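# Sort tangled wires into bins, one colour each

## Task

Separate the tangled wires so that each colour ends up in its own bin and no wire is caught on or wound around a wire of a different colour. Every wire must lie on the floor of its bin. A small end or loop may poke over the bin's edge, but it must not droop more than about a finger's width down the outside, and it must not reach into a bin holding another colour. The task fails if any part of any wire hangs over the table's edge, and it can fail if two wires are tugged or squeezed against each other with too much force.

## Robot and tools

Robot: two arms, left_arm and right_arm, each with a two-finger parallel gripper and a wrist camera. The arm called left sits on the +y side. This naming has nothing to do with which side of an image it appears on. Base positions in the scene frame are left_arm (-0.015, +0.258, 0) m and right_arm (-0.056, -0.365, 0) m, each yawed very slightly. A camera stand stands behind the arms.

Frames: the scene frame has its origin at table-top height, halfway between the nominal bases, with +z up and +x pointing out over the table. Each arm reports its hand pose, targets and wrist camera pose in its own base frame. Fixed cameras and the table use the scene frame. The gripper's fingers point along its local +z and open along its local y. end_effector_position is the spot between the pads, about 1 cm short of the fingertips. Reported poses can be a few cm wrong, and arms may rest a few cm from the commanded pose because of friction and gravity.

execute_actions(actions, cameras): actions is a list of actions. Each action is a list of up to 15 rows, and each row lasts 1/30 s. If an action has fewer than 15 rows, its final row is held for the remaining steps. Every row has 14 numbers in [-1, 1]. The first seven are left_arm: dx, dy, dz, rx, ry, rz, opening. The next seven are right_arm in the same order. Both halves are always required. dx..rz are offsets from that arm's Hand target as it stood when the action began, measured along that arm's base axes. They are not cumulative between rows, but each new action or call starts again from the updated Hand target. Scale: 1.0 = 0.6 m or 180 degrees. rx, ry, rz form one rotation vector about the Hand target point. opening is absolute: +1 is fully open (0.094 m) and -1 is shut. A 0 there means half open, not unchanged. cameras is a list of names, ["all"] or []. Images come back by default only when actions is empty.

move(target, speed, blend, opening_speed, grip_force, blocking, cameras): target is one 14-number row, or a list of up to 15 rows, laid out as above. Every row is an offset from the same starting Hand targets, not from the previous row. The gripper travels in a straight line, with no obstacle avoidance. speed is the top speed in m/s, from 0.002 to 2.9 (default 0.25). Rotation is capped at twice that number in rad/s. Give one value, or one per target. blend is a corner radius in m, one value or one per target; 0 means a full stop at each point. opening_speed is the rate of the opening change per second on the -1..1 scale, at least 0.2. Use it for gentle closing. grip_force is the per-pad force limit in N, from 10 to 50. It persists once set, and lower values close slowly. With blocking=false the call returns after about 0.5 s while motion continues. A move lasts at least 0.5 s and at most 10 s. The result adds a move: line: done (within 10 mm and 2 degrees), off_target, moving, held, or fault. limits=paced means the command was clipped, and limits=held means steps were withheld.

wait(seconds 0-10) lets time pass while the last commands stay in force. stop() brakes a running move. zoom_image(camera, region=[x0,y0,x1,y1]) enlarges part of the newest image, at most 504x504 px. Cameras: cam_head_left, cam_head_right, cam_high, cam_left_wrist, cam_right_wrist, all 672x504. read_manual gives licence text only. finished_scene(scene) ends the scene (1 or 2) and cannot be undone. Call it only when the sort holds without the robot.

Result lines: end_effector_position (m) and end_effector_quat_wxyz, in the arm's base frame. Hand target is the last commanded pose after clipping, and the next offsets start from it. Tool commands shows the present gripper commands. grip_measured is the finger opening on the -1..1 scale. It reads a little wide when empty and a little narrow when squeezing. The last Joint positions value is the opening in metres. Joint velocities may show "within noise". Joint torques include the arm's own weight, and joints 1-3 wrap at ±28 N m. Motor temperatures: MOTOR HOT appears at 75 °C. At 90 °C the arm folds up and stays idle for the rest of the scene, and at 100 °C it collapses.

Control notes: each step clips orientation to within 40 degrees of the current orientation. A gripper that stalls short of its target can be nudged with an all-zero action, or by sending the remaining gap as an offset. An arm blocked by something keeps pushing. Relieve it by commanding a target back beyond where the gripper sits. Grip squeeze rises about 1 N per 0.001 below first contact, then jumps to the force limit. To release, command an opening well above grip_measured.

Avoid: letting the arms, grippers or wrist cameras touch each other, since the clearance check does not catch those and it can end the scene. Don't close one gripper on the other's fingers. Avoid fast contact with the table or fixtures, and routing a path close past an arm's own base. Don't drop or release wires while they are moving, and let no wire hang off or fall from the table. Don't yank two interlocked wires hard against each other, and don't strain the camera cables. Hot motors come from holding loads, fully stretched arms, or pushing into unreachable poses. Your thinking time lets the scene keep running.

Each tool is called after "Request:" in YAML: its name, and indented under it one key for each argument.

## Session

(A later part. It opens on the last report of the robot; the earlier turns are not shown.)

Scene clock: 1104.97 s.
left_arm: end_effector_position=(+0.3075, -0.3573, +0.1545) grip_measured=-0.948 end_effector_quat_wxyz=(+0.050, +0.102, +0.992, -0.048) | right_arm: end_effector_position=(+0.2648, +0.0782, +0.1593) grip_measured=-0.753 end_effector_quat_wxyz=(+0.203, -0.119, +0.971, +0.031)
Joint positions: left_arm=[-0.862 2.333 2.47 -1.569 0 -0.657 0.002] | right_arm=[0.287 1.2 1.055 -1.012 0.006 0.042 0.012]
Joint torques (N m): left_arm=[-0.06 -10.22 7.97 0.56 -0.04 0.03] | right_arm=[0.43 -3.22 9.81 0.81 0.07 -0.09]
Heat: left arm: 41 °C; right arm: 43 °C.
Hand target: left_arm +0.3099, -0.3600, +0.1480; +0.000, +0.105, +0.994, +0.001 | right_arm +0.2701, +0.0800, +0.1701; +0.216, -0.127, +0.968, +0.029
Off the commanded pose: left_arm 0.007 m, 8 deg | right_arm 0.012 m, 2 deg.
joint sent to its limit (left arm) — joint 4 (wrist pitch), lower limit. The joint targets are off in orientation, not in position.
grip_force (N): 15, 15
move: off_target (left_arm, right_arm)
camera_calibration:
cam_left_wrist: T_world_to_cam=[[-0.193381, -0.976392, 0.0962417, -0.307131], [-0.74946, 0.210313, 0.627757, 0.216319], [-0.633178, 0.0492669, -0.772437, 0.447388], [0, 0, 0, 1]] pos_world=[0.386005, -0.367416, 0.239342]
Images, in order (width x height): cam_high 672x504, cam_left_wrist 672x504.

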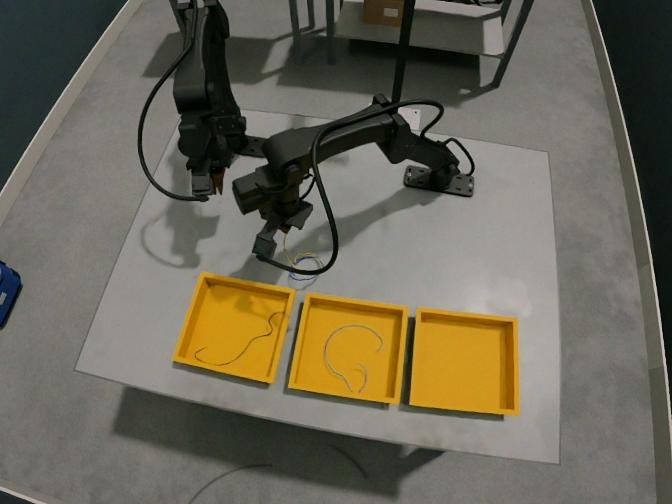

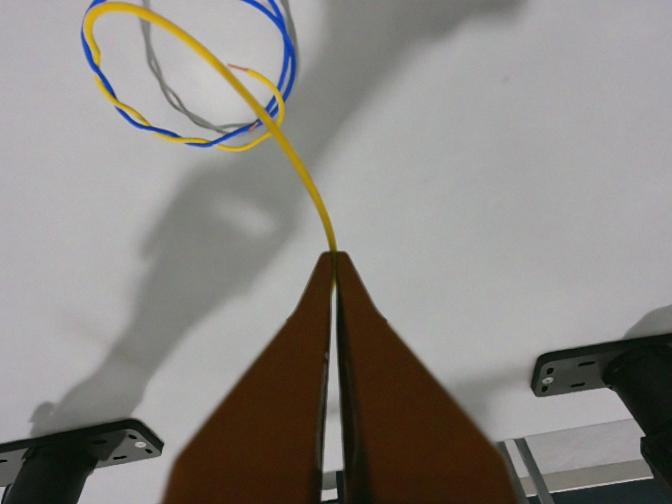

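Request:
move:
  target:
    - [-0.033, 0.033, -0.163, 0, 0, 0, -0.97, 0, 0, 0, 0, 0, 0, -0.75]
    - [-0.1015, 0.2207, -0.1883, 0, 0, 0, -0.97, 0, 0, 0, 0, 0, 0, -0.75]
  speed: 0.07
  blend: [0.02, 0]
  cameras: ["cam_high", "cam_left_wrist"]

Request:
zoom_image:
  camera: "cam_high"
  region: [200, 170, 440, 310]

Scene clock: 1126.13 s.
left_arm: end_effector_position=(+0.2455, -0.2264, +0.0252) grip_measured=-0.948 end_effector_quat_wxyz=(-0.017, +0.105, +0.994, +0.013) | right_arm: end_effector_position=(+0.2647, +0.0782, +0.1593) grip_measured=-0.753 end_effector_quat_wxyz=(+0.203, -0.120, +0.971, +0.031)
Joint positions: left_arm=[-0.748 1.918 1.307 -1.003 0 -0.537 0.002] | right_arm=[0.287 1.2 1.055 -1.012 0.006 0.041 0.012]
Joint torques (N m): left_arm=[0.29 -11.84 4.96 0.35 -0.04 0.02] | right_arm=[0.46 -3.1 9.83 0.74 0.08 -0.1]
Motor temperatures (°C): left_arm=[30 43 34 36 28 28 29] | right_arm=[30 38 35 41 31 29 28]
Heat: left arm: 43 °C; right arm: 41 °C.
Hand target: left_arm +0.2491, -0.2276, +0.0351; +0.000, +0.105, +0.994, +0.001 | right_arm +0.2701, +0.0800, +0.1701; +0.216, -0.127, +0.968, +0.029
Off the commanded pose: left_arm 0.011 m, 2 deg | right_arm 0.012 m, 2 deg.
grip_force (N): 15, 15
move: off_target (left_arm, right_arm)
camera_calibration:
cam_left_wrist: T_world_to_cam=[[-0.194307, -0.980858, -0.012764, -0.17689], [-0.664984, 0.122144, 0.736802, 0.180041], [-0.721139, 0.151653, -0.675988, 0.344101], [0, 0, 0, 1]] pos_world=[0.333498, -0.247679, 0.0976963]
Images, in order (width x height): cam_high 672x504, cam_left_wrist 672x504.

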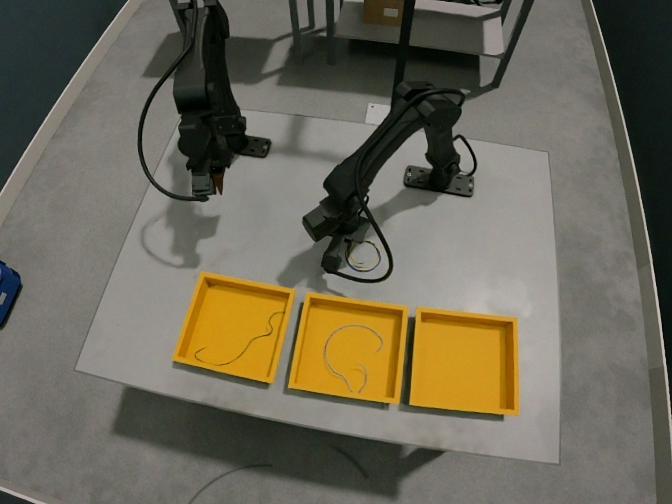

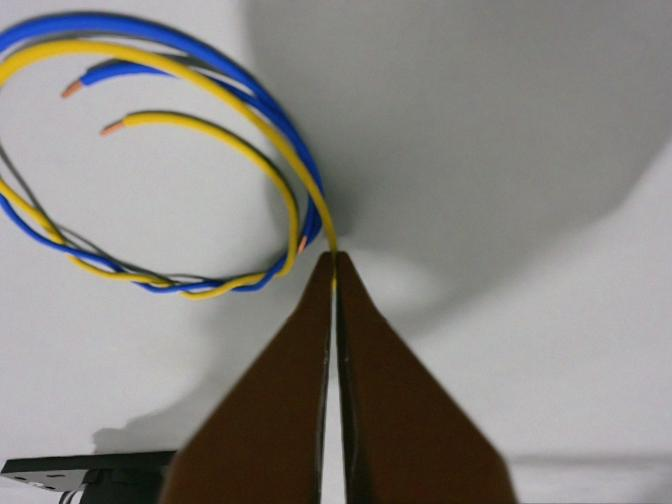

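Scaled by 2.100 from the camera's 672x504 image, which has a finer 960x720 frame.

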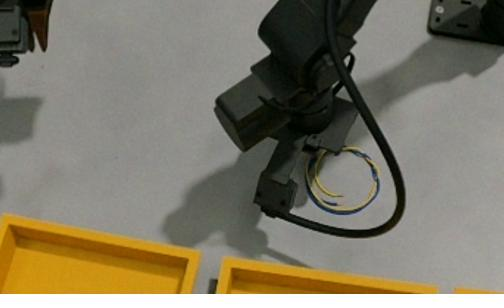

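Request:
move:
  target:
    - [0, 0.0333, 0.158, 0, 0, 0, -0.97, 0, 0, 0, 0, 0, 0, -0.75]
    - [0, 0.0333, 0.158, 0, 0, -0.5556, -0.97, 0, 0, 0, 0, 0, 0, -0.75]
    - [0, 0.0333, -0.004, 0, 0, -0.5556, -0.97, 0, 0, 0, 0, 0, 0, -0.75]
  speed: [0.1, 0.2, 0.07]
  blend: [0.02, 0.02, 0]
  cameras: ["cam_high", "cam_left_wrist"]

Request:
zoom_image:
  camera: "cam_high"
  region: [200, 170, 440, 310]

Scene clock: 1176.57 s.
left_arm: end_effector_position=(+0.2491, -0.2099, +0.0399) grip_measured=-0.948 end_effector_quat_wxyz=(+0.008, +0.829, +0.559, +0.004) | right_arm: end_effector_position=(+0.2647, +0.0782, +0.1593) grip_measured=-0.753 end_effector_quat_wxyz=(+0.203, -0.120, +0.971, +0.031)
Joint positions: left_arm=[-0.705 1.816 1.235 -0.973 -0.004 1.251 0.002] | right_arm=[0.287 1.2 1.055 -1.012 0.006 0.041 0.012]
Joint torques (N m): left_arm=[0.5 -6.64 5.3 0.46 0.01 0.06] | right_arm=[0.5 -3.22 9.88 0.74 0.09 -0.1]
Heat: left arm: 46 °C; right arm: 40 °C.
Hand target: left_arm +0.2490, -0.2077, +0.0327; +0.000, +0.829, +0.559, +0.000 | right_arm +0.2701, +0.0800, +0.1701; +0.216, -0.127, +0.968, +0.029
Off the commanded pose: left_arm 0.008 m, 1 deg | right_arm 0.012 m, 2 deg.
grip_force (N): 15, 15
move: off_target (right_arm)
camera_calibration:
cam_left_wrist: T_world_to_cam=[[-0.932466, 0.361172, -0.00787631, 0.305591], [0.249033, 0.658435, 0.710243, 0.0554361], [0.261706, 0.660316, -0.703912, 0.217284], [0, 0, 0, 1]] pos_world=[0.214283, -0.290348, 0.115983]
Images, in order (width x height): cam_high 672x504, cam_left_wrist 672x504.

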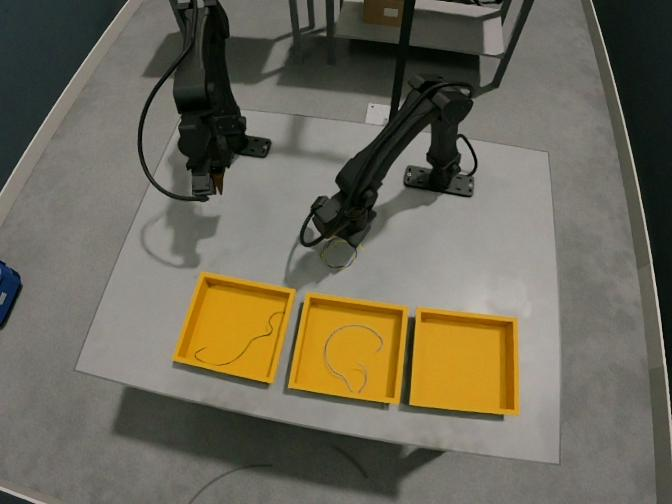

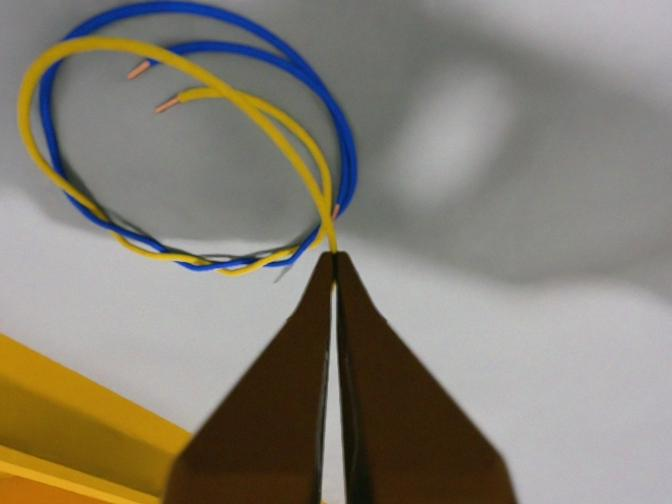

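Scaled by 2.100 from the camera's 672x504 image, which has a finer 960x720 frame.

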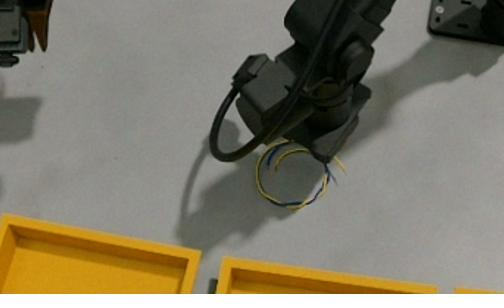

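Request:
move:
  target:
    - [0, 0, -0.03, 0, 0, 0, -0.97, 0, 0, 0, 0, 0, 0, -0.75]
    - [0, 0, -0.03, 0, 0, 0, -0.7, 0, 0, 0, 0, 0, 0, -0.75]
    - [0, 0, 0.075, 0, 0, 0, -0.7, 0, 0, 0, 0, 0, 0, -0.75]
    - [0, 0, 0.075, 0, 0, 0.5, -0.75, 0, 0, 0, 0, 0, 0, -0.75]
    - [0, 0, 0.075, 0, 0, 1.0, -0.75, 0, 0, 0, 0, 0, 0, -0.75]
  speed: [0.05, 0.05, 0.08, 0.35, 0.35]
  opening_speed: 0.3
  cameras: ["cam_left_wrist"]

Scene clock: 1201.37 s.
left_arm: end_effector_position=(+0.2419, -0.2054, +0.0634) grip_measured=-0.748 end_effector_quat_wxyz=(-0.011, -0.553, +0.833, +0.021) | right_arm: end_effector_position=(+0.2647, +0.0782, +0.1593) grip_measured=-0.753 end_effector_quat_wxyz=(+0.203, -0.120, +0.971, +0.031)
Joint positions: left_arm=[-0.701 1.817 1.333 -1.133 0.01 -1.872 0.012] | right_arm=[0.287 1.2 1.055 -1.012 0.006 0.041 0.012]
Joint torques (N m): left_arm=[0.18 -10.4 7.8 0.13 -0.11 -0.1] | right_arm=[0.42 -3.25 9.77 0.74 0.06 -0.11]
Heat: left arm: 44 °C; right arm: 39 °C.
Hand target: left_arm +0.2490, -0.2077, +0.0776; +0.000, -0.559, +0.829, +0.000 | right_arm +0.2701, +0.0800, +0.1701; +0.216, -0.127, +0.968, +0.029
Off the commanded pose: left_arm 0.016 m, 3 deg | right_arm 0.012 m, 2 deg.
grip_force (N): 15, 15
move: off_target (left_arm, right_arm); target 4's new opening was sent with left_arm's hand 0.016 m and 3 deg from that target
camera_calibration:
cam_left_wrist: T_world_to_cam=[[0.926556, -0.374266, -0.037663, -0.301466], [-0.239602, -0.664412, 0.707918, -0.115762], [-0.289974, -0.646902, -0.70529, 0.0976852], [0, 0, 0, 1]] pos_world=[0.279914, -0.126549, 0.139492]
Images, in order (width x height): cam_left_wrist 672x504.

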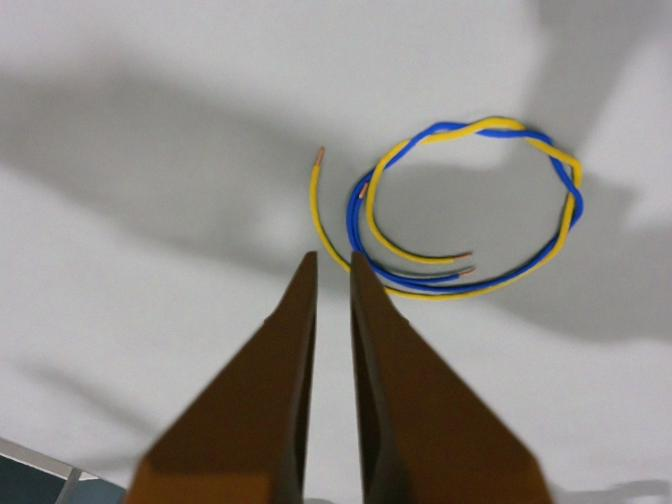

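Request:
zoom_image:
  camera: "cam_left_wrist"
  region: [290, 100, 600, 310]

Scaled by 1.626 from the camera's 672x504 image, which has a finer 960x720 frame.

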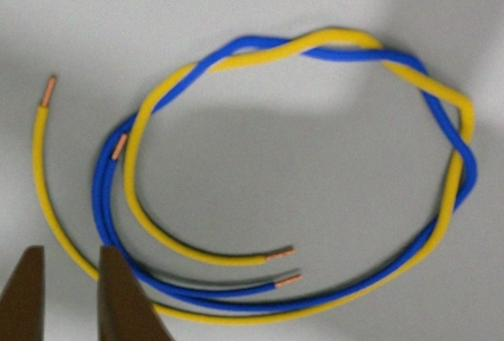

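Request:
move:
  target: [-0.0257, -0.0007, -0.0793, 0, 0, 0, -0.75, 0, 0, 0, 0, 0, 0, -0.75]
  speed: 0.06
  cameras: ["cam_left_wrist"]

Request:
zoom_image:
  camera: "cam_left_wrist"
  region: [260, 150, 480, 300]

Scene clock: 1232.10 s.
left_arm: end_effector_position=(+0.2360, -0.2102, +0.0270) grip_measured=-0.748 end_effector_quat_wxyz=(-0.005, -0.557, +0.831, +0.000) | right_arm: end_effector_position=(+0.2647, +0.0782, +0.1593) grip_measured=-0.753 end_effector_quat_wxyz=(+0.203, -0.120, +0.971, +0.031)
Joint positions: left_arm=[-0.725 1.817 1.181 -0.939 0.01 -1.906 0.012] | right_arm=[0.287 1.2 1.055 -1.012 0.006 0.041 0.012]
Joint torques (N m): left_arm=[-0.57 -9.24 4.96 0.22 -0.11 -0.1] | right_arm=[0.47 -3.12 9.85 0.74 0.1 -0.09]
Heat: left arm: 45 °C; right arm: 39 °C.
Hand target: left_arm +0.2336, -0.2081, +0.0301; +0.000, -0.559, +0.830, +0.000 | right_arm +0.2701, +0.0800, +0.1701; +0.216, -0.127, +0.968, +0.029
Off the commanded pose: left_arm 0.004 m, 1 deg | right_arm 0.012 m, 2 deg.
grip_force (N): 15, 15
move: off_target (right_arm)
camera_calibration:
cam_left_wrist: T_world_to_cam=[[0.93077, -0.365596, 0.00258652, -0.299348], [-0.256353, -0.647573, 0.717588, -0.0873613], [-0.260672, -0.668572, -0.696464, 0.0555416], [0, 0, 0, 1]] pos_world=[0.270707, -0.12888, 0.102146]
Images, in order (width x height): cam_left_wrist 672x504.

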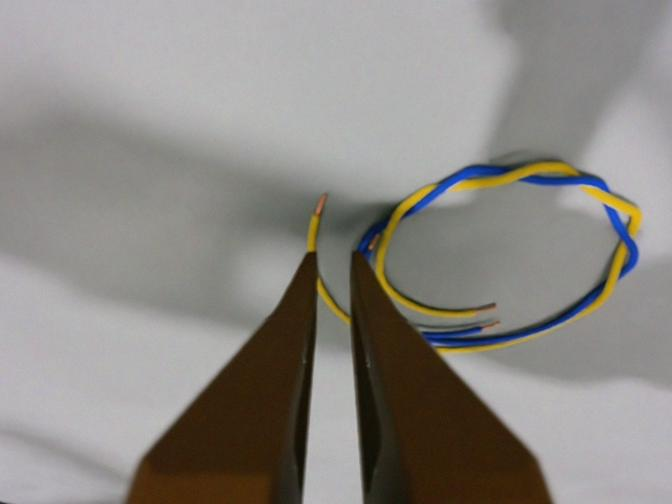

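Scaled by 2.291 from the camera's 672x504 image, which has a finer 960x720 frame.

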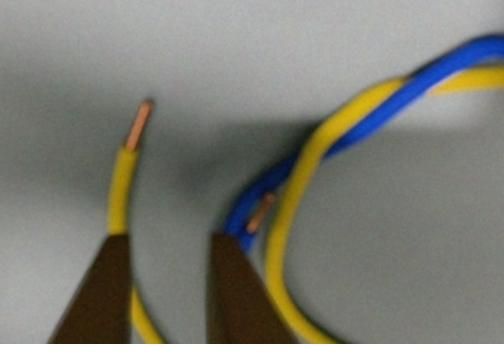

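Request:
move:
  target: [-0.0150, 0.0052, -0.004, 0, 0, 0, -0.75, 0, 0, 0, 0, 0, 0, -0.75]
  speed: 0.05
  cameras: ["cam_left_wrist"]

Request:
zoom_image:
  camera: "cam_left_wrist"
  region: [260, 180, 420, 300]

Scene clock: 1241.57 s.
left_arm: end_effector_position=(+0.2261, -0.2062, +0.0204) grip_measured=-0.748 end_effector_quat_wxyz=(-0.007, -0.557, +0.831, +0.007) | right_arm: end_effector_position=(+0.2647, +0.0782, +0.1593) grip_measured=-0.753 end_effector_quat_wxyz=(+0.203, -0.120, +0.971, +0.031)
Joint positions: left_arm=[-0.737 1.805 1.137 -0.921 0.01 -1.918 0.012] | right_arm=[0.287 1.2 1.055 -1.012 0.006 0.041 0.012]
Joint torques (N m): left_arm=[-0.55 -10.25 4.82 0.21 -0.11 -0.09] | right_arm=[0.49 -3.12 9.85 0.73 0.09 -0.09]
Heat: left arm: 45 °C; right arm: 39 °C.
Hand target: left_arm +0.2246, -0.2050, +0.0277; +0.000, -0.559, +0.829, +0.000 | right_arm +0.2701, +0.0800, +0.1701; +0.216, -0.127, +0.968, +0.029
Off the commanded pose: left_arm 0.008 m, 1 deg | right_arm 0.012 m, 2 deg.
grip_force (N): 15, 15
move: off_target (right_arm)
camera_calibration:
cam_left_wrist: T_world_to_cam=[[0.930889, -0.365137, -0.0110104, -0.288342], [-0.24836, -0.654704, 0.713918, -0.085762], [-0.267886, -0.661844, -0.700142, 0.0540448], [0, 0, 0, 1]] pos_world=[0.261592, -0.125664, 0.0958914]
Images, in order (width x height): cam_left_wrist 672x504.

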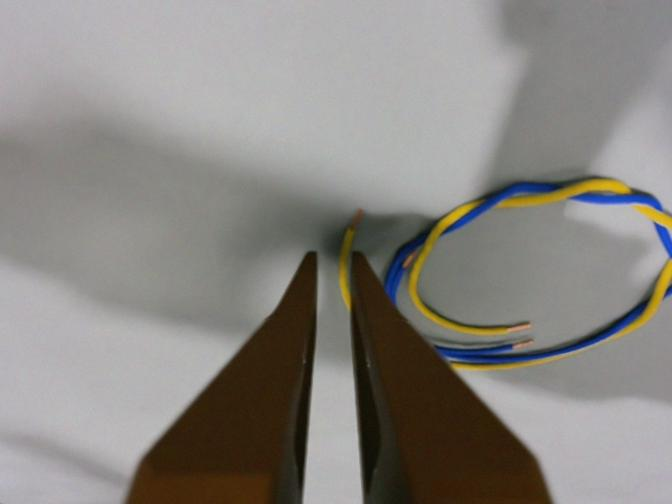

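Scaled by 3.150 from the camera's 672x504 image, which has a finer 960x720 frame.

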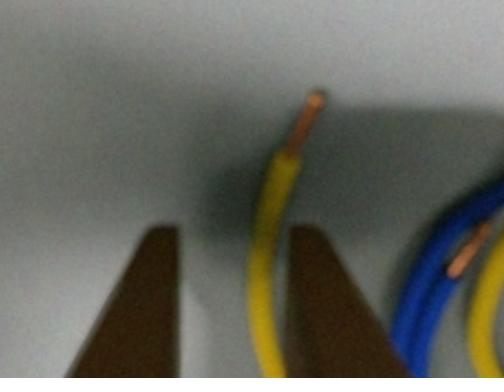

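Request:
move:
  target:
    - [0, 0, -0.016, 0, 0, 0, -0.75, 0, 0, 0, 0, 0, 0, -0.75]
    - [0, 0, -0.012, 0, 0, 0, -0.97, 0, 0, 0, 0, 0, 0, -0.75]
  speed: 0.04
  opening_speed: 0.3
  cameras: ["cam_left_wrist"]

Scene clock: 1251.07 s.
left_arm: end_effector_position=(+0.2267, -0.2068, +0.0152) grip_measured=-0.936 end_effector_quat_wxyz=(-0.006, -0.557, +0.830, +0.001) | right_arm: end_effector_position=(+0.2647, +0.0782, +0.1593) grip_measured=-0.753 end_effector_quat_wxyz=(+0.203, -0.120, +0.971, +0.031)
Joint positions: left_arm=[-0.737 1.805 1.115 -0.886 0.01 -1.918 0.003] | right_arm=[0.287 1.2 1.055 -1.012 0.006 0.041 0.012]
Joint torques (N m): left_arm=[-0.57 -9.35 5.16 0.15 -0.11 -0.1] | right_arm=[0.5 -3.19 9.74 0.77 0.09 -0.13]
Heat: left arm: 44 °C; right arm: 39 °C.
Hand target: left_arm +0.2245, -0.2049, +0.0204; +0.000, -0.559, +0.829, +0.000 | right_arm +0.2701, +0.0800, +0.1701; +0.216, -0.127, +0.968, +0.029
Off the commanded pose: left_arm 0.006 m, 1 deg | right_arm 0.012 m, 2 deg.
grip_force (N): 15, 15
move: off_target (right_arm)
camera_calibration:
cam_left_wrist: T_world_to_cam=[[0.931072, -0.364833, 0.00105103, -0.289393], [-0.254951, -0.64858, 0.717178, -0.0796365], [-0.260968, -0.668012, -0.69689, 0.0473854], [0, 0, 0, 1]] pos_world=[0.261509, -0.125577, 0.0904401]
Images, in order (width x height): cam_left_wrist 672x504.

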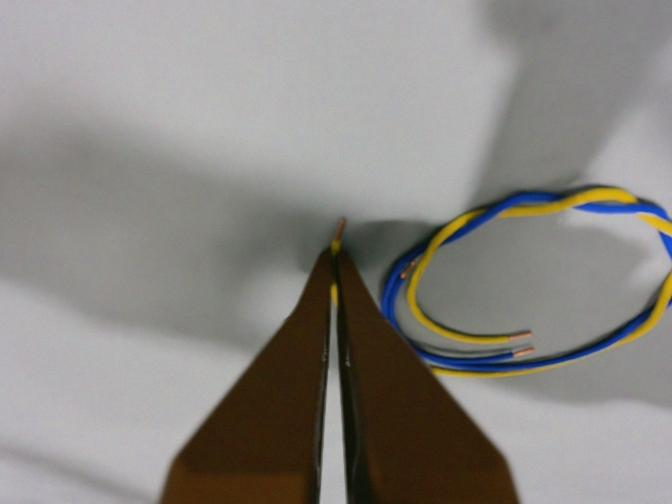

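Request:
move:
  target:
    - [0.0, 0.0, 0.06, 0, 0, 0, -0.97, 0, 0, 0, 0, 0, 0, -0.75]
    - [0.042, 0.07, 0.117, 0, 0, 0, -0.97, 0, 0, 0, 0, 0, 0, -0.75]
  speed: 0.06
  blend: [0.01, 0]
  cameras: ["cam_left_wrist", "cam_high"]

Request:
zoom_image:
  camera: "cam_high"
  region: [250, 190, 430, 310]

Scene clock: 1260.13 s.
left_arm: end_effector_position=(+0.2472, -0.1646, +0.0766) grip_measured=-0.938 end_effector_quat_wxyz=(-0.010, -0.558, +0.830, +0.011) | right_arm: end_effector_position=(+0.2647, +0.0782, +0.1593) grip_measured=-0.753 end_effector_quat_wxyz=(+0.203, -0.120, +0.971, +0.031)
Joint positions: left_arm=[-0.584 1.713 1.262 -1.147 0.01 -1.768 0.003] | right_arm=[0.287 1.2 1.055 -1.012 0.006 0.041 0.012]
Joint torques (N m): left_arm=[0.2 -9.62 7.8 -0.05 -0.11 0.03] | right_arm=[0.46 -3.29 9.72 0.74 0.1 -0.07]
Heat: left arm: 43 °C; right arm: 39 °C.
Hand target: left_arm +0.2498, -0.1629, +0.0907; +0.000, -0.559, +0.829, +0.000 | right_arm +0.2701, +0.0800, +0.1701; +0.216, -0.127, +0.968, +0.029
Off the commanded pose: left_arm 0.014 m, 2 deg | right_arm 0.012 m, 2 deg.
grip_force (N): 15, 15
move: off_target (left_arm, right_arm)
camera_calibration:
cam_left_wrist: T_world_to_cam=[[0.931748, -0.362551, -0.0200514, -0.291324], [-0.240314, -0.657117, 0.714456, -0.0958211], [-0.272203, -0.660874, -0.699393, 0.127755], [0, 0, 0, 1]] pos_world=[0.283189, -0.0841559, 0.151969]
Images, in order (width x height): cam_high 672x504, cam_left_wrist 672x504.

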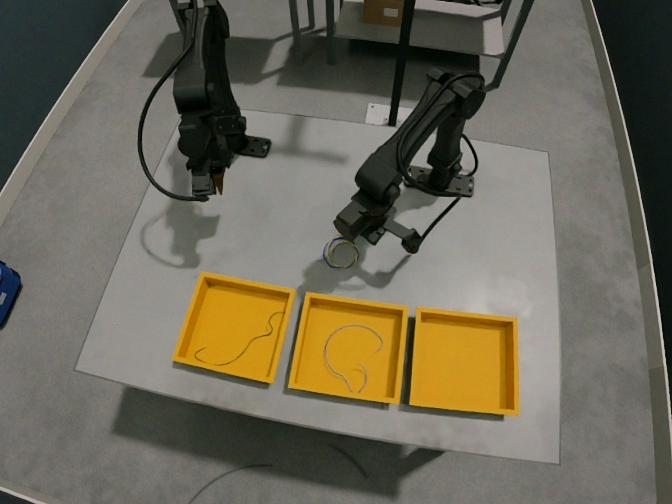

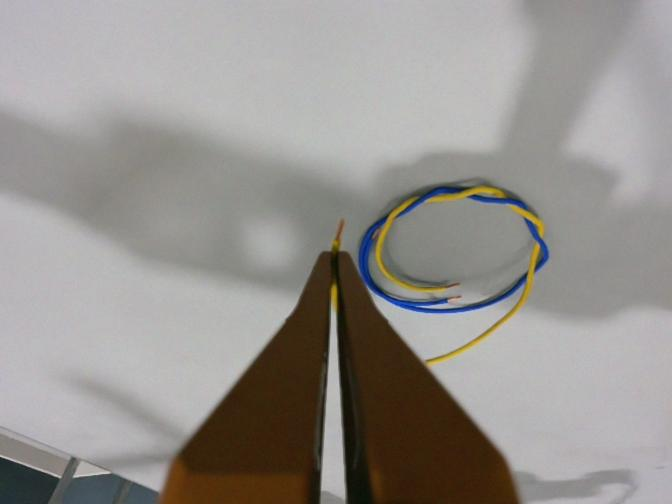

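Scaled by 2.800 from the camera's 672x504 image, which has a finer 960x720 frame.

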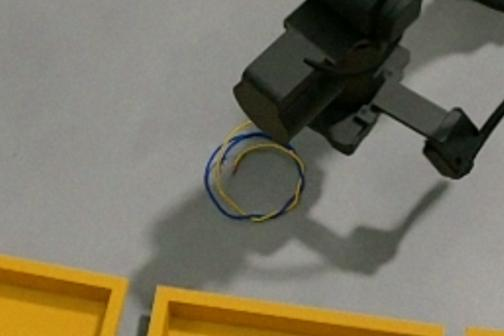

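Request:
move:
  target: [0, 0.083, 0.01, 0, 0, 0, -0.97, 0.0035, 0.4243, -0.125, 0, 0, 0, -0.75]
  speed: 0.12
  cameras: ["cam_right_wrist", "cam_high"]

Request:
zoom_image:
  camera: "cam_right_wrist"
  region: [200, 0, 560, 270]

Scene clock: 1286.40 s.
left_arm: end_effector_position=(+0.2554, -0.1197, +0.0909) grip_measured=-0.938 end_effector_quat_wxyz=(-0.004, -0.557, +0.831, -0.003) | right_arm: end_effector_position=(+0.2638, +0.3276, +0.0870) grip_measured=-0.753 end_effector_quat_wxyz=(+0.199, -0.137, +0.970, +0.023)
Joint positions: left_arm=[-0.435 1.621 1.219 -1.168 0.01 -1.616 0.003] | right_arm=[1.006 1.872 1.428 -0.825 0.271 0.683 0.012]
Joint torques (N m): left_arm=[0.43 -8.85 5.23 0.06 -0.11 0] | right_arm=[0.17 -8.34 9.37 0.66 0.32 0.13]
Heat: left arm: 42 °C; right arm: 38 °C.
Hand target: left_arm +0.2497, -0.1132, +0.0966; +0.000, -0.559, +0.829, +0.001 | right_arm +0.2721, +0.3347, +0.0951; +0.216, -0.127, +0.968, +0.029
Off the commanded pose: left_arm 0.010 m, 1 deg | right_arm 0.014 m, 2 deg.
grip_force (N): 15, 15
move: off_target (right_arm)
camera_calibration:
cam_right_wrist: T_world_to_cam=[[0.280425, -0.958664, 0.0482269, 0.232943], [-0.893252, -0.242239, 0.378709, 0.290619], [-0.351372, -0.149278, -0.924258, 0.339255], [0, 0, 0, 1]] pos_world=[0.313478, 0.344357, 0.192265]
Images, in order (width x height): cam_high 672x504, cam_right_wrist 672x504.

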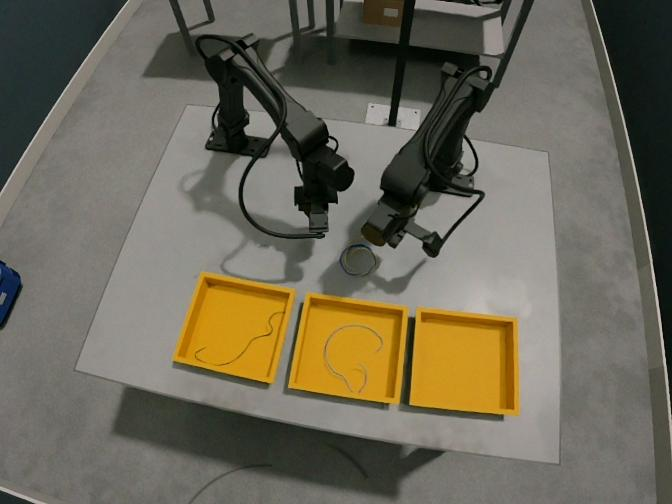

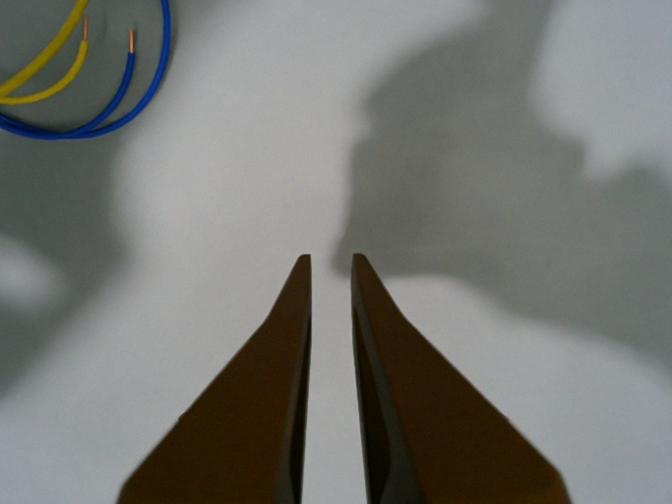

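Scaled by 1.400 from the camera's 672x504 image, which has a finer 960x720 frame.

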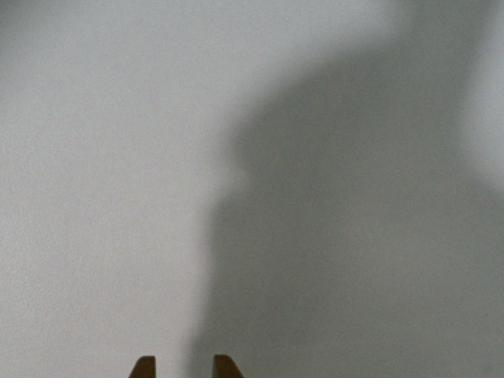

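Request:
execute_actions:
  actions:
    - [[0,0.0,0.0,0,0,0,-0.97,0,0,0,0,0,0,-0.75]]
  cameras: ["cam_head_right", "cam_left_wrist"]

Request:
zoom_image:
  camera: "cam_head_right"
  region: [300, 140, 480, 280]

Scene clock: 1307.03 s.
left_arm: end_effector_position=(+0.2554, -0.1197, +0.0909) grip_measured=-0.938 end_effector_quat_wxyz=(-0.004, -0.557, +0.831, -0.003) | right_arm: end_effector_position=(+0.2638, +0.3276, +0.0870) grip_measured=-0.753 end_effector_quat_wxyz=(+0.199, -0.137, +0.970, +0.023)
Joint positions: left_arm=[-0.435 1.621 1.219 -1.168 0.01 -1.616 0.003] | right_arm=[1.006 1.872 1.428 -0.825 0.271 0.684 0.012]
Joint torques (N m): left_arm=[0.4 -8.84 5.22 0.07 -0.11 0.01] | right_arm=[0.08 -8.23 9.44 0.67 0.32 0.12]
Heat: left arm: 43 °C; right arm: 37 °C.
Hand target: left_arm +0.2497, -0.1132, +0.0966; +0.000, -0.559, +0.829, +0.001 | right_arm +0.2721, +0.3347, +0.0951; +0.215, -0.127, +0.968, +0.029
Off the commanded pose: left_arm 0.010 m, 1 deg | right_arm 0.014 m, 2 deg.
grip_force (N): 15, 15
camera_calibration:
cam_left_wrist: T_world_to_cam=[[0.930778, -0.365481, 0.00870691, -0.285061], [-0.259891, -0.644743, 0.718863, -0.0685631], [-0.257117, -0.671364, -0.695098, 0.16415], [0, 0, 0, 1]] pos_world=[0.289715, -0.0381858, 0.16587]
Images, in order (width x height): cam_head_right 672x504, cam_left_wrist 672x504.

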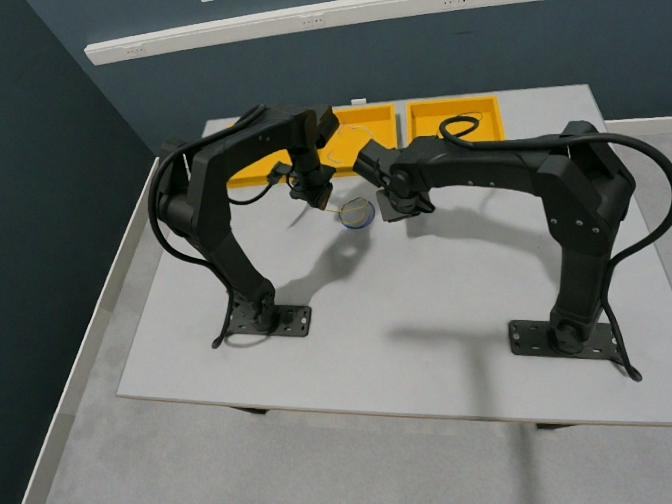

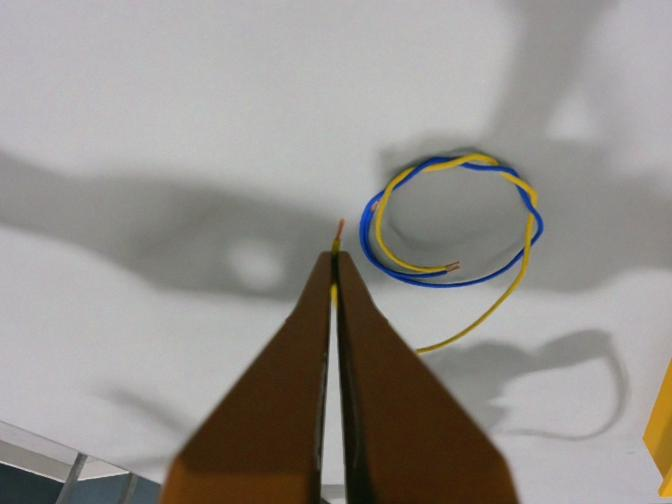

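Scaled by 2.800 from the camera's 672x504 image, which has a finer 960x720 frame.

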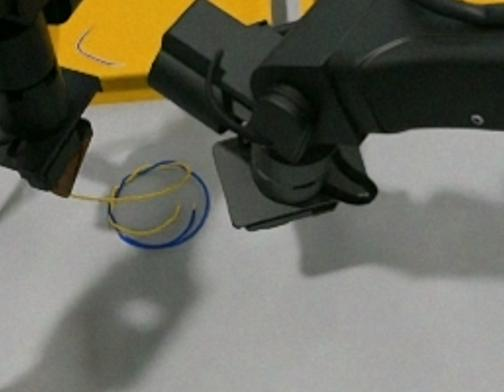

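Request:
move:
  target: [0.08, 0.0, 0.04, 0, 0, 0, -0.97, 0.02, 0.08, 0.0, 0, 0, 0, -0.75]
  speed: 0.06
  cameras: ["cam_right_wrist", "cam_left_wrist"]

Scene clock: 1333.13 s.
left_arm: end_effector_position=(+0.2960, -0.1164, +0.1211) grip_measured=-0.938 end_effector_quat_wxyz=(+0.001, -0.557, +0.831, -0.011) | right_arm: end_effector_position=(+0.2804, +0.3785, +0.0902) grip_measured=-0.753 end_effector_quat_wxyz=(+0.206, -0.133, +0.969, +0.031)
Joint positions: left_arm=[-0.372 1.728 1.458 -1.281 0.01 -1.553 0.003] | right_arm=[1.038 2.054 1.692 -0.894 0.283 0.72 0.012]
Joint torques (N m): left_arm=[0.43 -5.98 8.09 0.12 -0.11 0.04] | right_arm=[0.42 -9.47 9.47 0.54 0.31 0.12]
Heat: left arm: 44 °C; right arm: 38 °C.
Hand target: left_arm +0.2977, -0.1131, +0.1206; +0.000, -0.559, +0.829, +0.000 | right_arm +0.2842, +0.3826, +0.0951; +0.215, -0.127, +0.968, +0.029
Off the commanded pose: left_arm 0.004 m, 1 deg | right_arm 0.007 m, 1 deg.
grip_force (N): 15, 15
move: done
camera_calibration:
cam_left_wrist: T_world_to_cam=[[0.930573, -0.365031, 0.0280482, -0.324126], [-0.272626, -0.639793, 0.718568, -0.0731919], [-0.244354, -0.676326, -0.694891, 0.193469], [0, 0, 0, 1]] pos_world=[0.328944, -0.0342958, 0.196124]
cam_right_wrist: T_world_to_cam=[[0.275145, -0.960827, 0.033253, 0.280562], [-0.898837, -0.244812, 0.363536, 0.320441], [-0.341154, -0.129914, -0.930987, 0.346026], [0, 0, 0, 1]] pos_world=[0.328877, 0.392974, 0.196324]
Images, in order (width x height): cam_left_wrist 672x504, cam_right_wrist 672x504.

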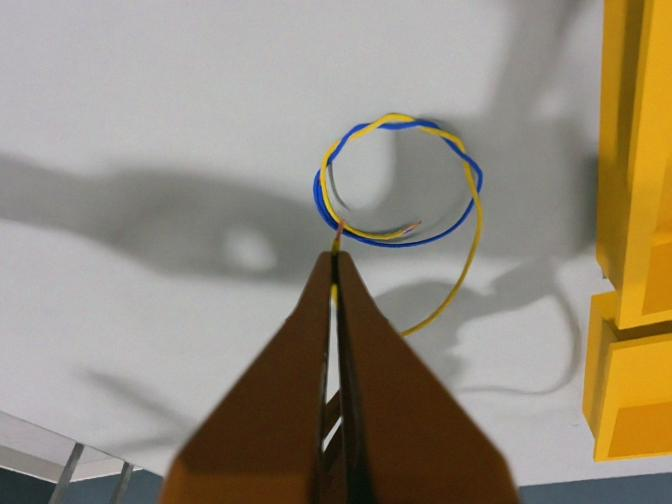

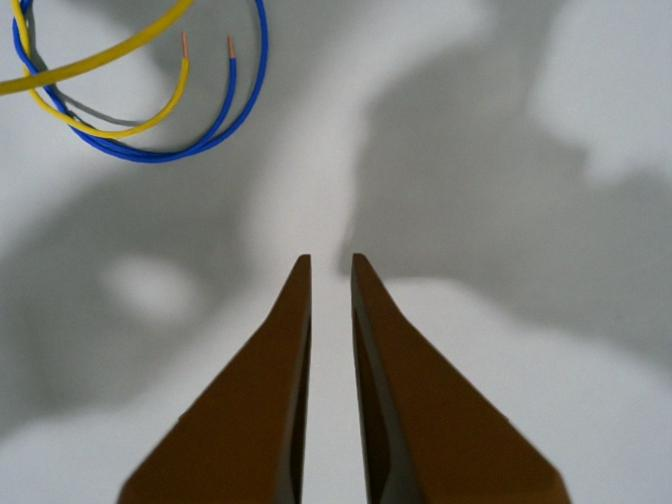

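Request:
move:
  target:
    - [0, 0, 0.2323, 0, 0, 0, -0.97, -0.057, -0.388, 0.125, 0, 0, 0, -0.75]
    - [-0.046, -0.3615, 0.2323, 0, 0, -0.111, -0.97, -0.057, -0.388, 0.125, 0, 0, 0, -0.75]
    - [-0.046, -0.3615, 0.06, 0, 0, -0.111, -0.97, -0.057, -0.388, 0.125, 0, 0, 0, -0.75]
    - [-0.046, -0.128, -0.034, 0, 0, -0.111, -0.97, -0.057, -0.388, 0.125, 0, 0, 0, -0.75]
  speed: [0.15, 0.13, 0.07, 0.06]
  blend: [0.02, 0.01, 0.02, 0]
  cameras: ["cam_high", "cam_left_wrist"]

Request:
zoom_image:
  camera: "cam_high"
  region: [230, 170, 430, 310]

Scene clock: 1394.33 s.
left_arm: end_effector_position=(+0.2699, -0.1932, +0.0909) grip_measured=-0.938 end_effector_quat_wxyz=(-0.012, -0.406, +0.914, +0.010) | right_arm: end_effector_position=(+0.2538, +0.1545, +0.1715) grip_measured=-0.753 end_effector_quat_wxyz=(+0.218, -0.123, +0.968, +0.032)
Joint positions: left_arm=[-0.619 1.837 1.47 -1.234 0.01 -1.454 0.003] | right_arm=[0.636 1.28 1.147 -1.02 0.153 0.35 0.012]
Joint torques (N m): left_arm=[0.16 -11.37 5.19 0.26 -0.11 0.03] | right_arm=[-0.27 -5.55 5.42 0.7 0.09 -0.1]
Motor temperatures (°C): left_arm=[30 42 35 33 28 28 29] | right_arm=[30 38 38 36 31 29 28]
Heat: left arm: 42 °C; right arm: 38 °C.
Hand target: left_arm +0.2701, -0.1899, +0.1002; +0.000, -0.406, +0.914, +0.001 | right_arm +0.2499, +0.1498, +0.1701; +0.215, -0.127, +0.968, +0.029
Off the commanded pose: left_arm 0.010 m, 2 deg | right_arm 0.006 m, 1 deg.
grip_force (N): 15, 15
move: done
camera_calibration:
cam_left_wrist: T_world_to_cam=[[0.752059, -0.658805, -0.0195838, -0.331258], [-0.44601, -0.53057, 0.720813, -0.0400386], [-0.485266, -0.533359, -0.692853, 0.206577], [0, 0, 0, 1]] pos_world=[0.331513, -0.129298, 0.165501]
Images, in order (width x height): cam_high 672x504, cam_left_wrist 672x504.

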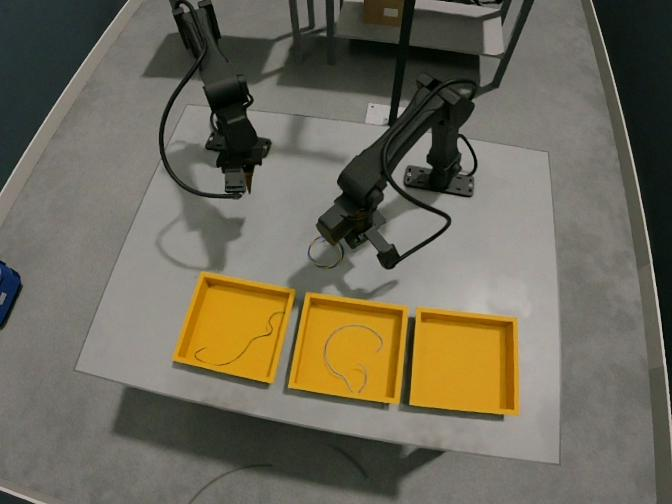

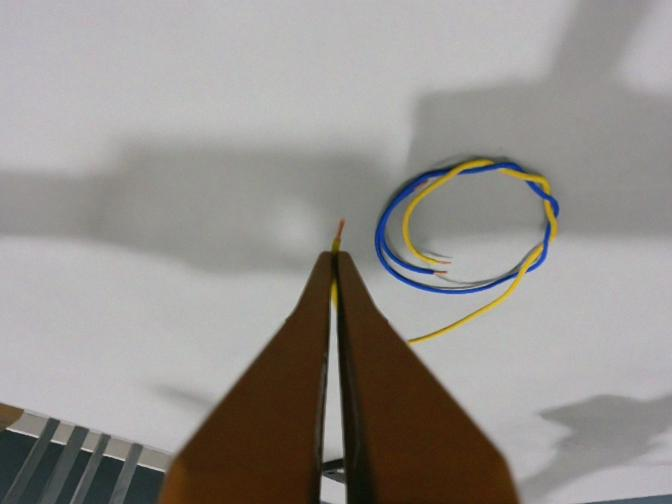

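Scaled by 2.520 from the camera's 672x504 image, which has a finer 960x720 frame.

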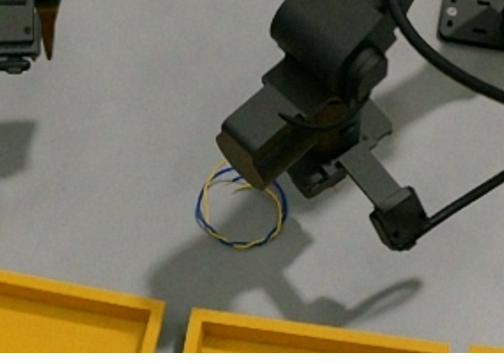

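Request:
zoom_image:
  camera: "cam_left_wrist"
  region: [350, 140, 580, 350]

Request:
zoom_image:
  camera: "cam_high"
  region: [300, 225, 360, 275]

Scaled by 2.191 from the camera's 672x504 image, which has a finer 960x720 frame.

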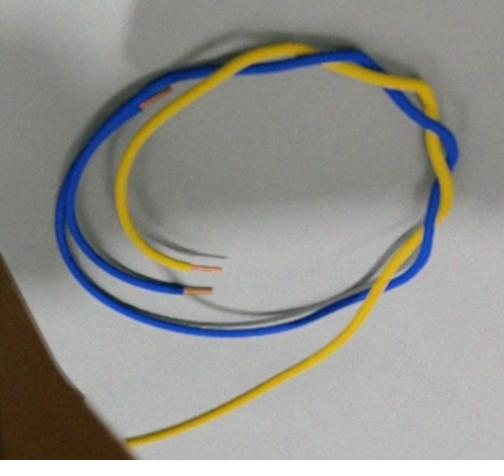

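Scaled by 8.400 from the camera's 672x504 image, which has a finer 960x720 frame.

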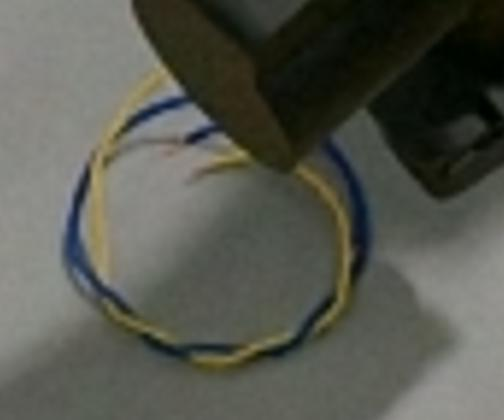

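Request:
move:
  target: [0.0, 0.042, 0.025, 0, 0, 0, -0.97, -0.004, 0.245, -0.145, 0, 0, -0.2, -0.75]
  speed: 0.1
  cameras: ["cam_right_wrist"]

Scene clock: 1441.80 s.
left_arm: end_effector_position=(+0.2743, -0.1720, +0.1067) grip_measured=-0.938 end_effector_quat_wxyz=(-0.007, -0.404, +0.915, +0.000) | right_arm: end_effector_position=(+0.2433, +0.2953, +0.0776) grip_measured=-0.753 end_effector_quat_wxyz=(+0.202, +0.174, +0.963, -0.035)
Joint positions: left_arm=[-0.557 1.779 1.46 -1.26 0.01 -1.39 0.003] | right_arm=[1.067 1.934 1.484 -1.054 0.407 1.41 0.012]
Joint torques (N m): left_arm=[0.46 -10.78 5.3 0.07 -0.11 0.01] | right_arm=[0.35 -8.27 8.76 0.03 0.46 0.09]
Heat: left arm: 42 °C; right arm: 36 °C.
Hand target: left_arm +0.2702, -0.1648, +0.1154; +0.000, -0.406, +0.914, +0.000 | right_arm +0.2475, +0.2968, +0.0830; +0.214, +0.179, +0.960, -0.039
Off the commanded pose: left_arm 0.012 m, 1 deg | right_arm 0.007 m, 2 deg.
grip_force (N): 15, 15
move: off_target (left_arm)
camera_calibration:
cam_right_wrist: T_world_to_cam=[[-0.343281, -0.938561, 0.0355289, 0.35492], [-0.867581, 0.331357, 0.370817, 0.0930316], [-0.359807, 0.0964701, -0.928026, 0.248316], [0, 0, 0, 1]] pos_world=[0.291896, 0.278332, 0.183336]
Images, in order (width x height): cam_right_wrist 672x504.

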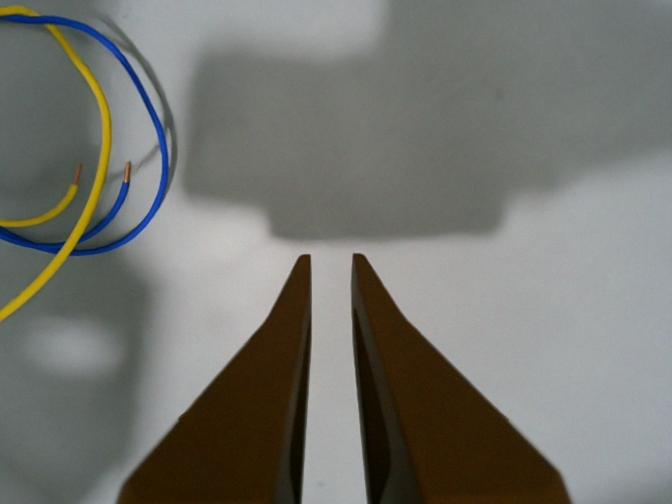

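Request:
move:
  target: [0,0,0,0,0,0,-0.97, 0.0432,0.0945,-0.0235,0,0,0,-0.75]
  speed: 0.1
  cameras: ["cam_right_wrist"]

Scene clock: 1520.30 s.
left_arm: end_effector_position=(+0.2743, -0.1720, +0.1067) grip_measured=-0.938 end_effector_quat_wxyz=(-0.007, -0.404, +0.915, +0.000) | right_arm: end_effector_position=(+0.2580, +0.3308, +0.0698) grip_measured=-0.753 end_effector_quat_wxyz=(+0.199, +0.175, +0.964, -0.024)
Joint positions: left_arm=[-0.557 1.779 1.46 -1.26 0.01 -1.39 0.003] | right_arm=[1.072 2.069 1.649 -1.068 0.395 1.414 0.012]
Joint torques (N m): left_arm=[0.4 -10.77 5.27 0.08 -0.12 0] | right_arm=[0.05 -10.54 5.67 0.16 0.32 -0.02]
Motor temperatures (°C): left_arm=[30 47 33 32 28 28 29] | right_arm=[30 37 38 34 32 29 28]
Heat: left arm: 47 °C; right arm: 38 °C.
Hand target: left_arm +0.2702, -0.1648, +0.1154; +0.000, -0.406, +0.914, +0.000 | right_arm +0.2585, +0.3269, +0.0713; +0.204, +0.174, +0.963, -0.030 (not the last commanded pose)
Off the commanded pose: left_arm 0.012 m, 1 deg | right_arm 0.027 m, 3 deg.
grip_force (N): 15, 15
move: held (right_arm; a check stopped the path), off_target (left_arm); limits=held
pose unreachable (right arm): on one or more control steps of this call, first in action 0 (counted from 0), this arm could not follow its commanded pose, so it was not sent that pose on those steps. It may still have moved: this result reports where it is.
cause: moving toward the commanded pose would bring a part of the arm too close to another arm (this arm's wrist (the part past joint 4) and the left arm's gripper housing, at the place that arm is still heading or pushing toward).
camera_calibration:
cam_right_wrist: T_world_to_cam=[[-0.341015, -0.939931, 0.0154506, 0.394784], [-0.867571, 0.321006, 0.379838, 0.0997698], [-0.361981, 0.116126, -0.924924, 0.236786], [0, 0, 0, 1]] pos_world=[0.306897, 0.311546, 0.175013]
Images, in order (width x height): cam_right_wrist 672x504.

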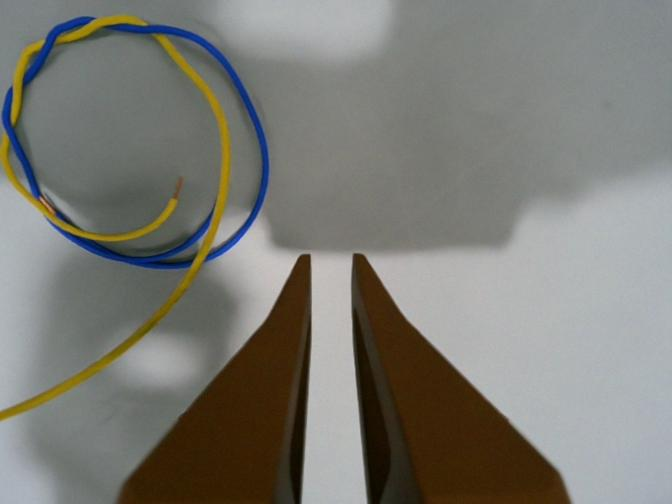

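Request:
move:
  target:
    - [0,0.0667,0.05,0,0,0,-0.97, 0,0,0,0,0,0,-0.75]
    - [0,0.0667,0.05,0,0,0,-0.97, 0.0162,0.0355,-0.005,0,0,0,-0.75]
  speed: 0.08
  cameras: ["cam_right_wrist"]

Scene clock: 1534.90 s.
left_arm: end_effector_position=(+0.2677, -0.1267, +0.1301) grip_measured=-0.938 end_effector_quat_wxyz=(-0.017, -0.406, +0.914, +0.012) | right_arm: end_effector_position=(+0.2663, +0.3462, +0.0650) grip_measured=-0.753 end_effector_quat_wxyz=(+0.198, +0.174, +0.964, -0.026)
Joint positions: left_arm=[-0.439 1.7 1.46 -1.371 0.01 -1.274 0.003] | right_arm=[1.072 2.145 1.749 -1.094 0.394 1.414 0.012]
Joint torques (N m): left_arm=[0.17 -9.61 8.24 0.02 -0.11 0.01] | right_arm=[0.25 -9.84 8.9 0.06 0.33 0.02]
Heat: left arm: 47 °C; right arm: 37 °C.
Hand target: left_arm +0.2702, -0.1248, +0.1453; +0.000, -0.406, +0.914, +0.000 | right_arm +0.2682, +0.3482, +0.0682; +0.204, +0.174, +0.963, -0.030
Off the commanded pose: left_arm 0.016 m, 2 deg | right_arm 0.004 m, 1 deg.
grip_force (N): 15, 15
move: off_target (left_arm)
camera_calibration:
cam_right_wrist: T_world_to_cam=[[-0.340879, -0.939913, 0.0190854, 0.411937], [-0.866669, 0.322052, 0.381008, 0.103066], [-0.364261, 0.113337, -0.924375, 0.235134], [0, 0, 0, 1]] pos_world=[0.315395, 0.327344, 0.170221]
Images, in order (width x height): cam_right_wrist 672x504.

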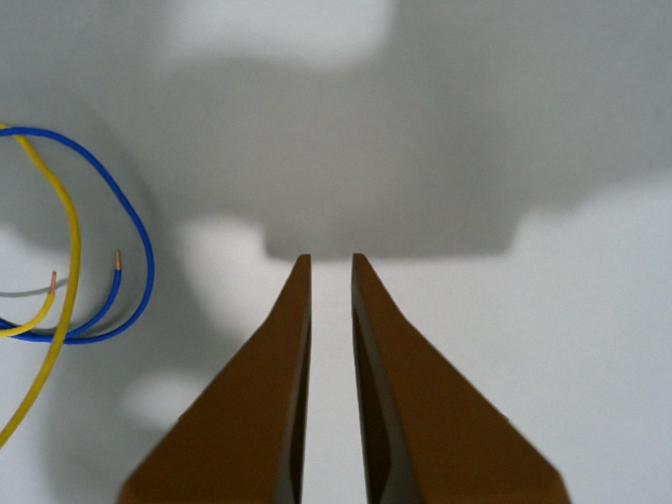

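Request:
move:
  target: [0,0,0,0,0,0,-0.97, -0.007,0.048,0.008,-0.0329,-0.1061,0,-0.75]
  speed: 0.1
  cameras: ["cam_right_wrist"]

Scene clock: 1590.10 s.
left_arm: end_effector_position=(+0.2677, -0.1267, +0.1301) grip_measured=-0.938 end_effector_quat_wxyz=(-0.017, -0.406, +0.914, +0.012) | right_arm: end_effector_position=(+0.2605, +0.3760, +0.0689) grip_measured=-0.753 end_effector_quat_wxyz=(+0.355, +0.163, +0.919, -0.045)
Joint positions: left_arm=[-0.439 1.7 1.46 -1.371 0.01 -1.274 0.003] | right_arm=[1.229 2.256 1.817 -1.095 0.731 1.567 0.012]
Joint torques (N m): left_arm=[0.14 -9.59 8.28 0.01 -0.11 0.01] | right_arm=[0.23 -10.13 8.65 -0.01 0.59 0.13]
Heat: left arm: 46 °C; right arm: 40 °C.
Hand target: left_arm +0.2702, -0.1248, +0.1453; +0.000, -0.406, +0.914, +0.000 | right_arm +0.2640, +0.3770, +0.0731; +0.369, +0.166, +0.913, -0.050
Off the commanded pose: left_arm 0.016 m, 2 deg | right_arm 0.006 m, 2 deg.
grip_force (N): 15, 15
move: off_target (left_arm)
camera_calibration:
cam_right_wrist: T_world_to_cam=[[-0.338519, -0.94095, 0.00425214, 0.438693], [-0.939121, 0.338136, 0.0609497, 0.121844], [-0.0587885, 0.0166393, -0.998132, 0.195066], [0, 0, 0, 1]] pos_world=[0.2744, 0.368342, 0.18541]
Images, in order (width x height): cam_right_wrist 672x504.

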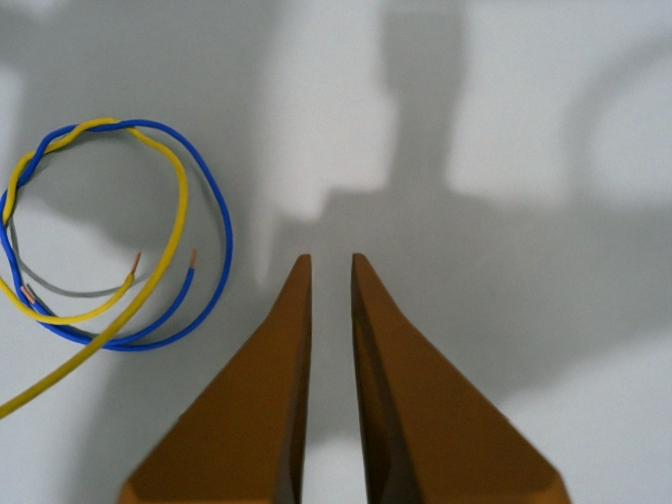

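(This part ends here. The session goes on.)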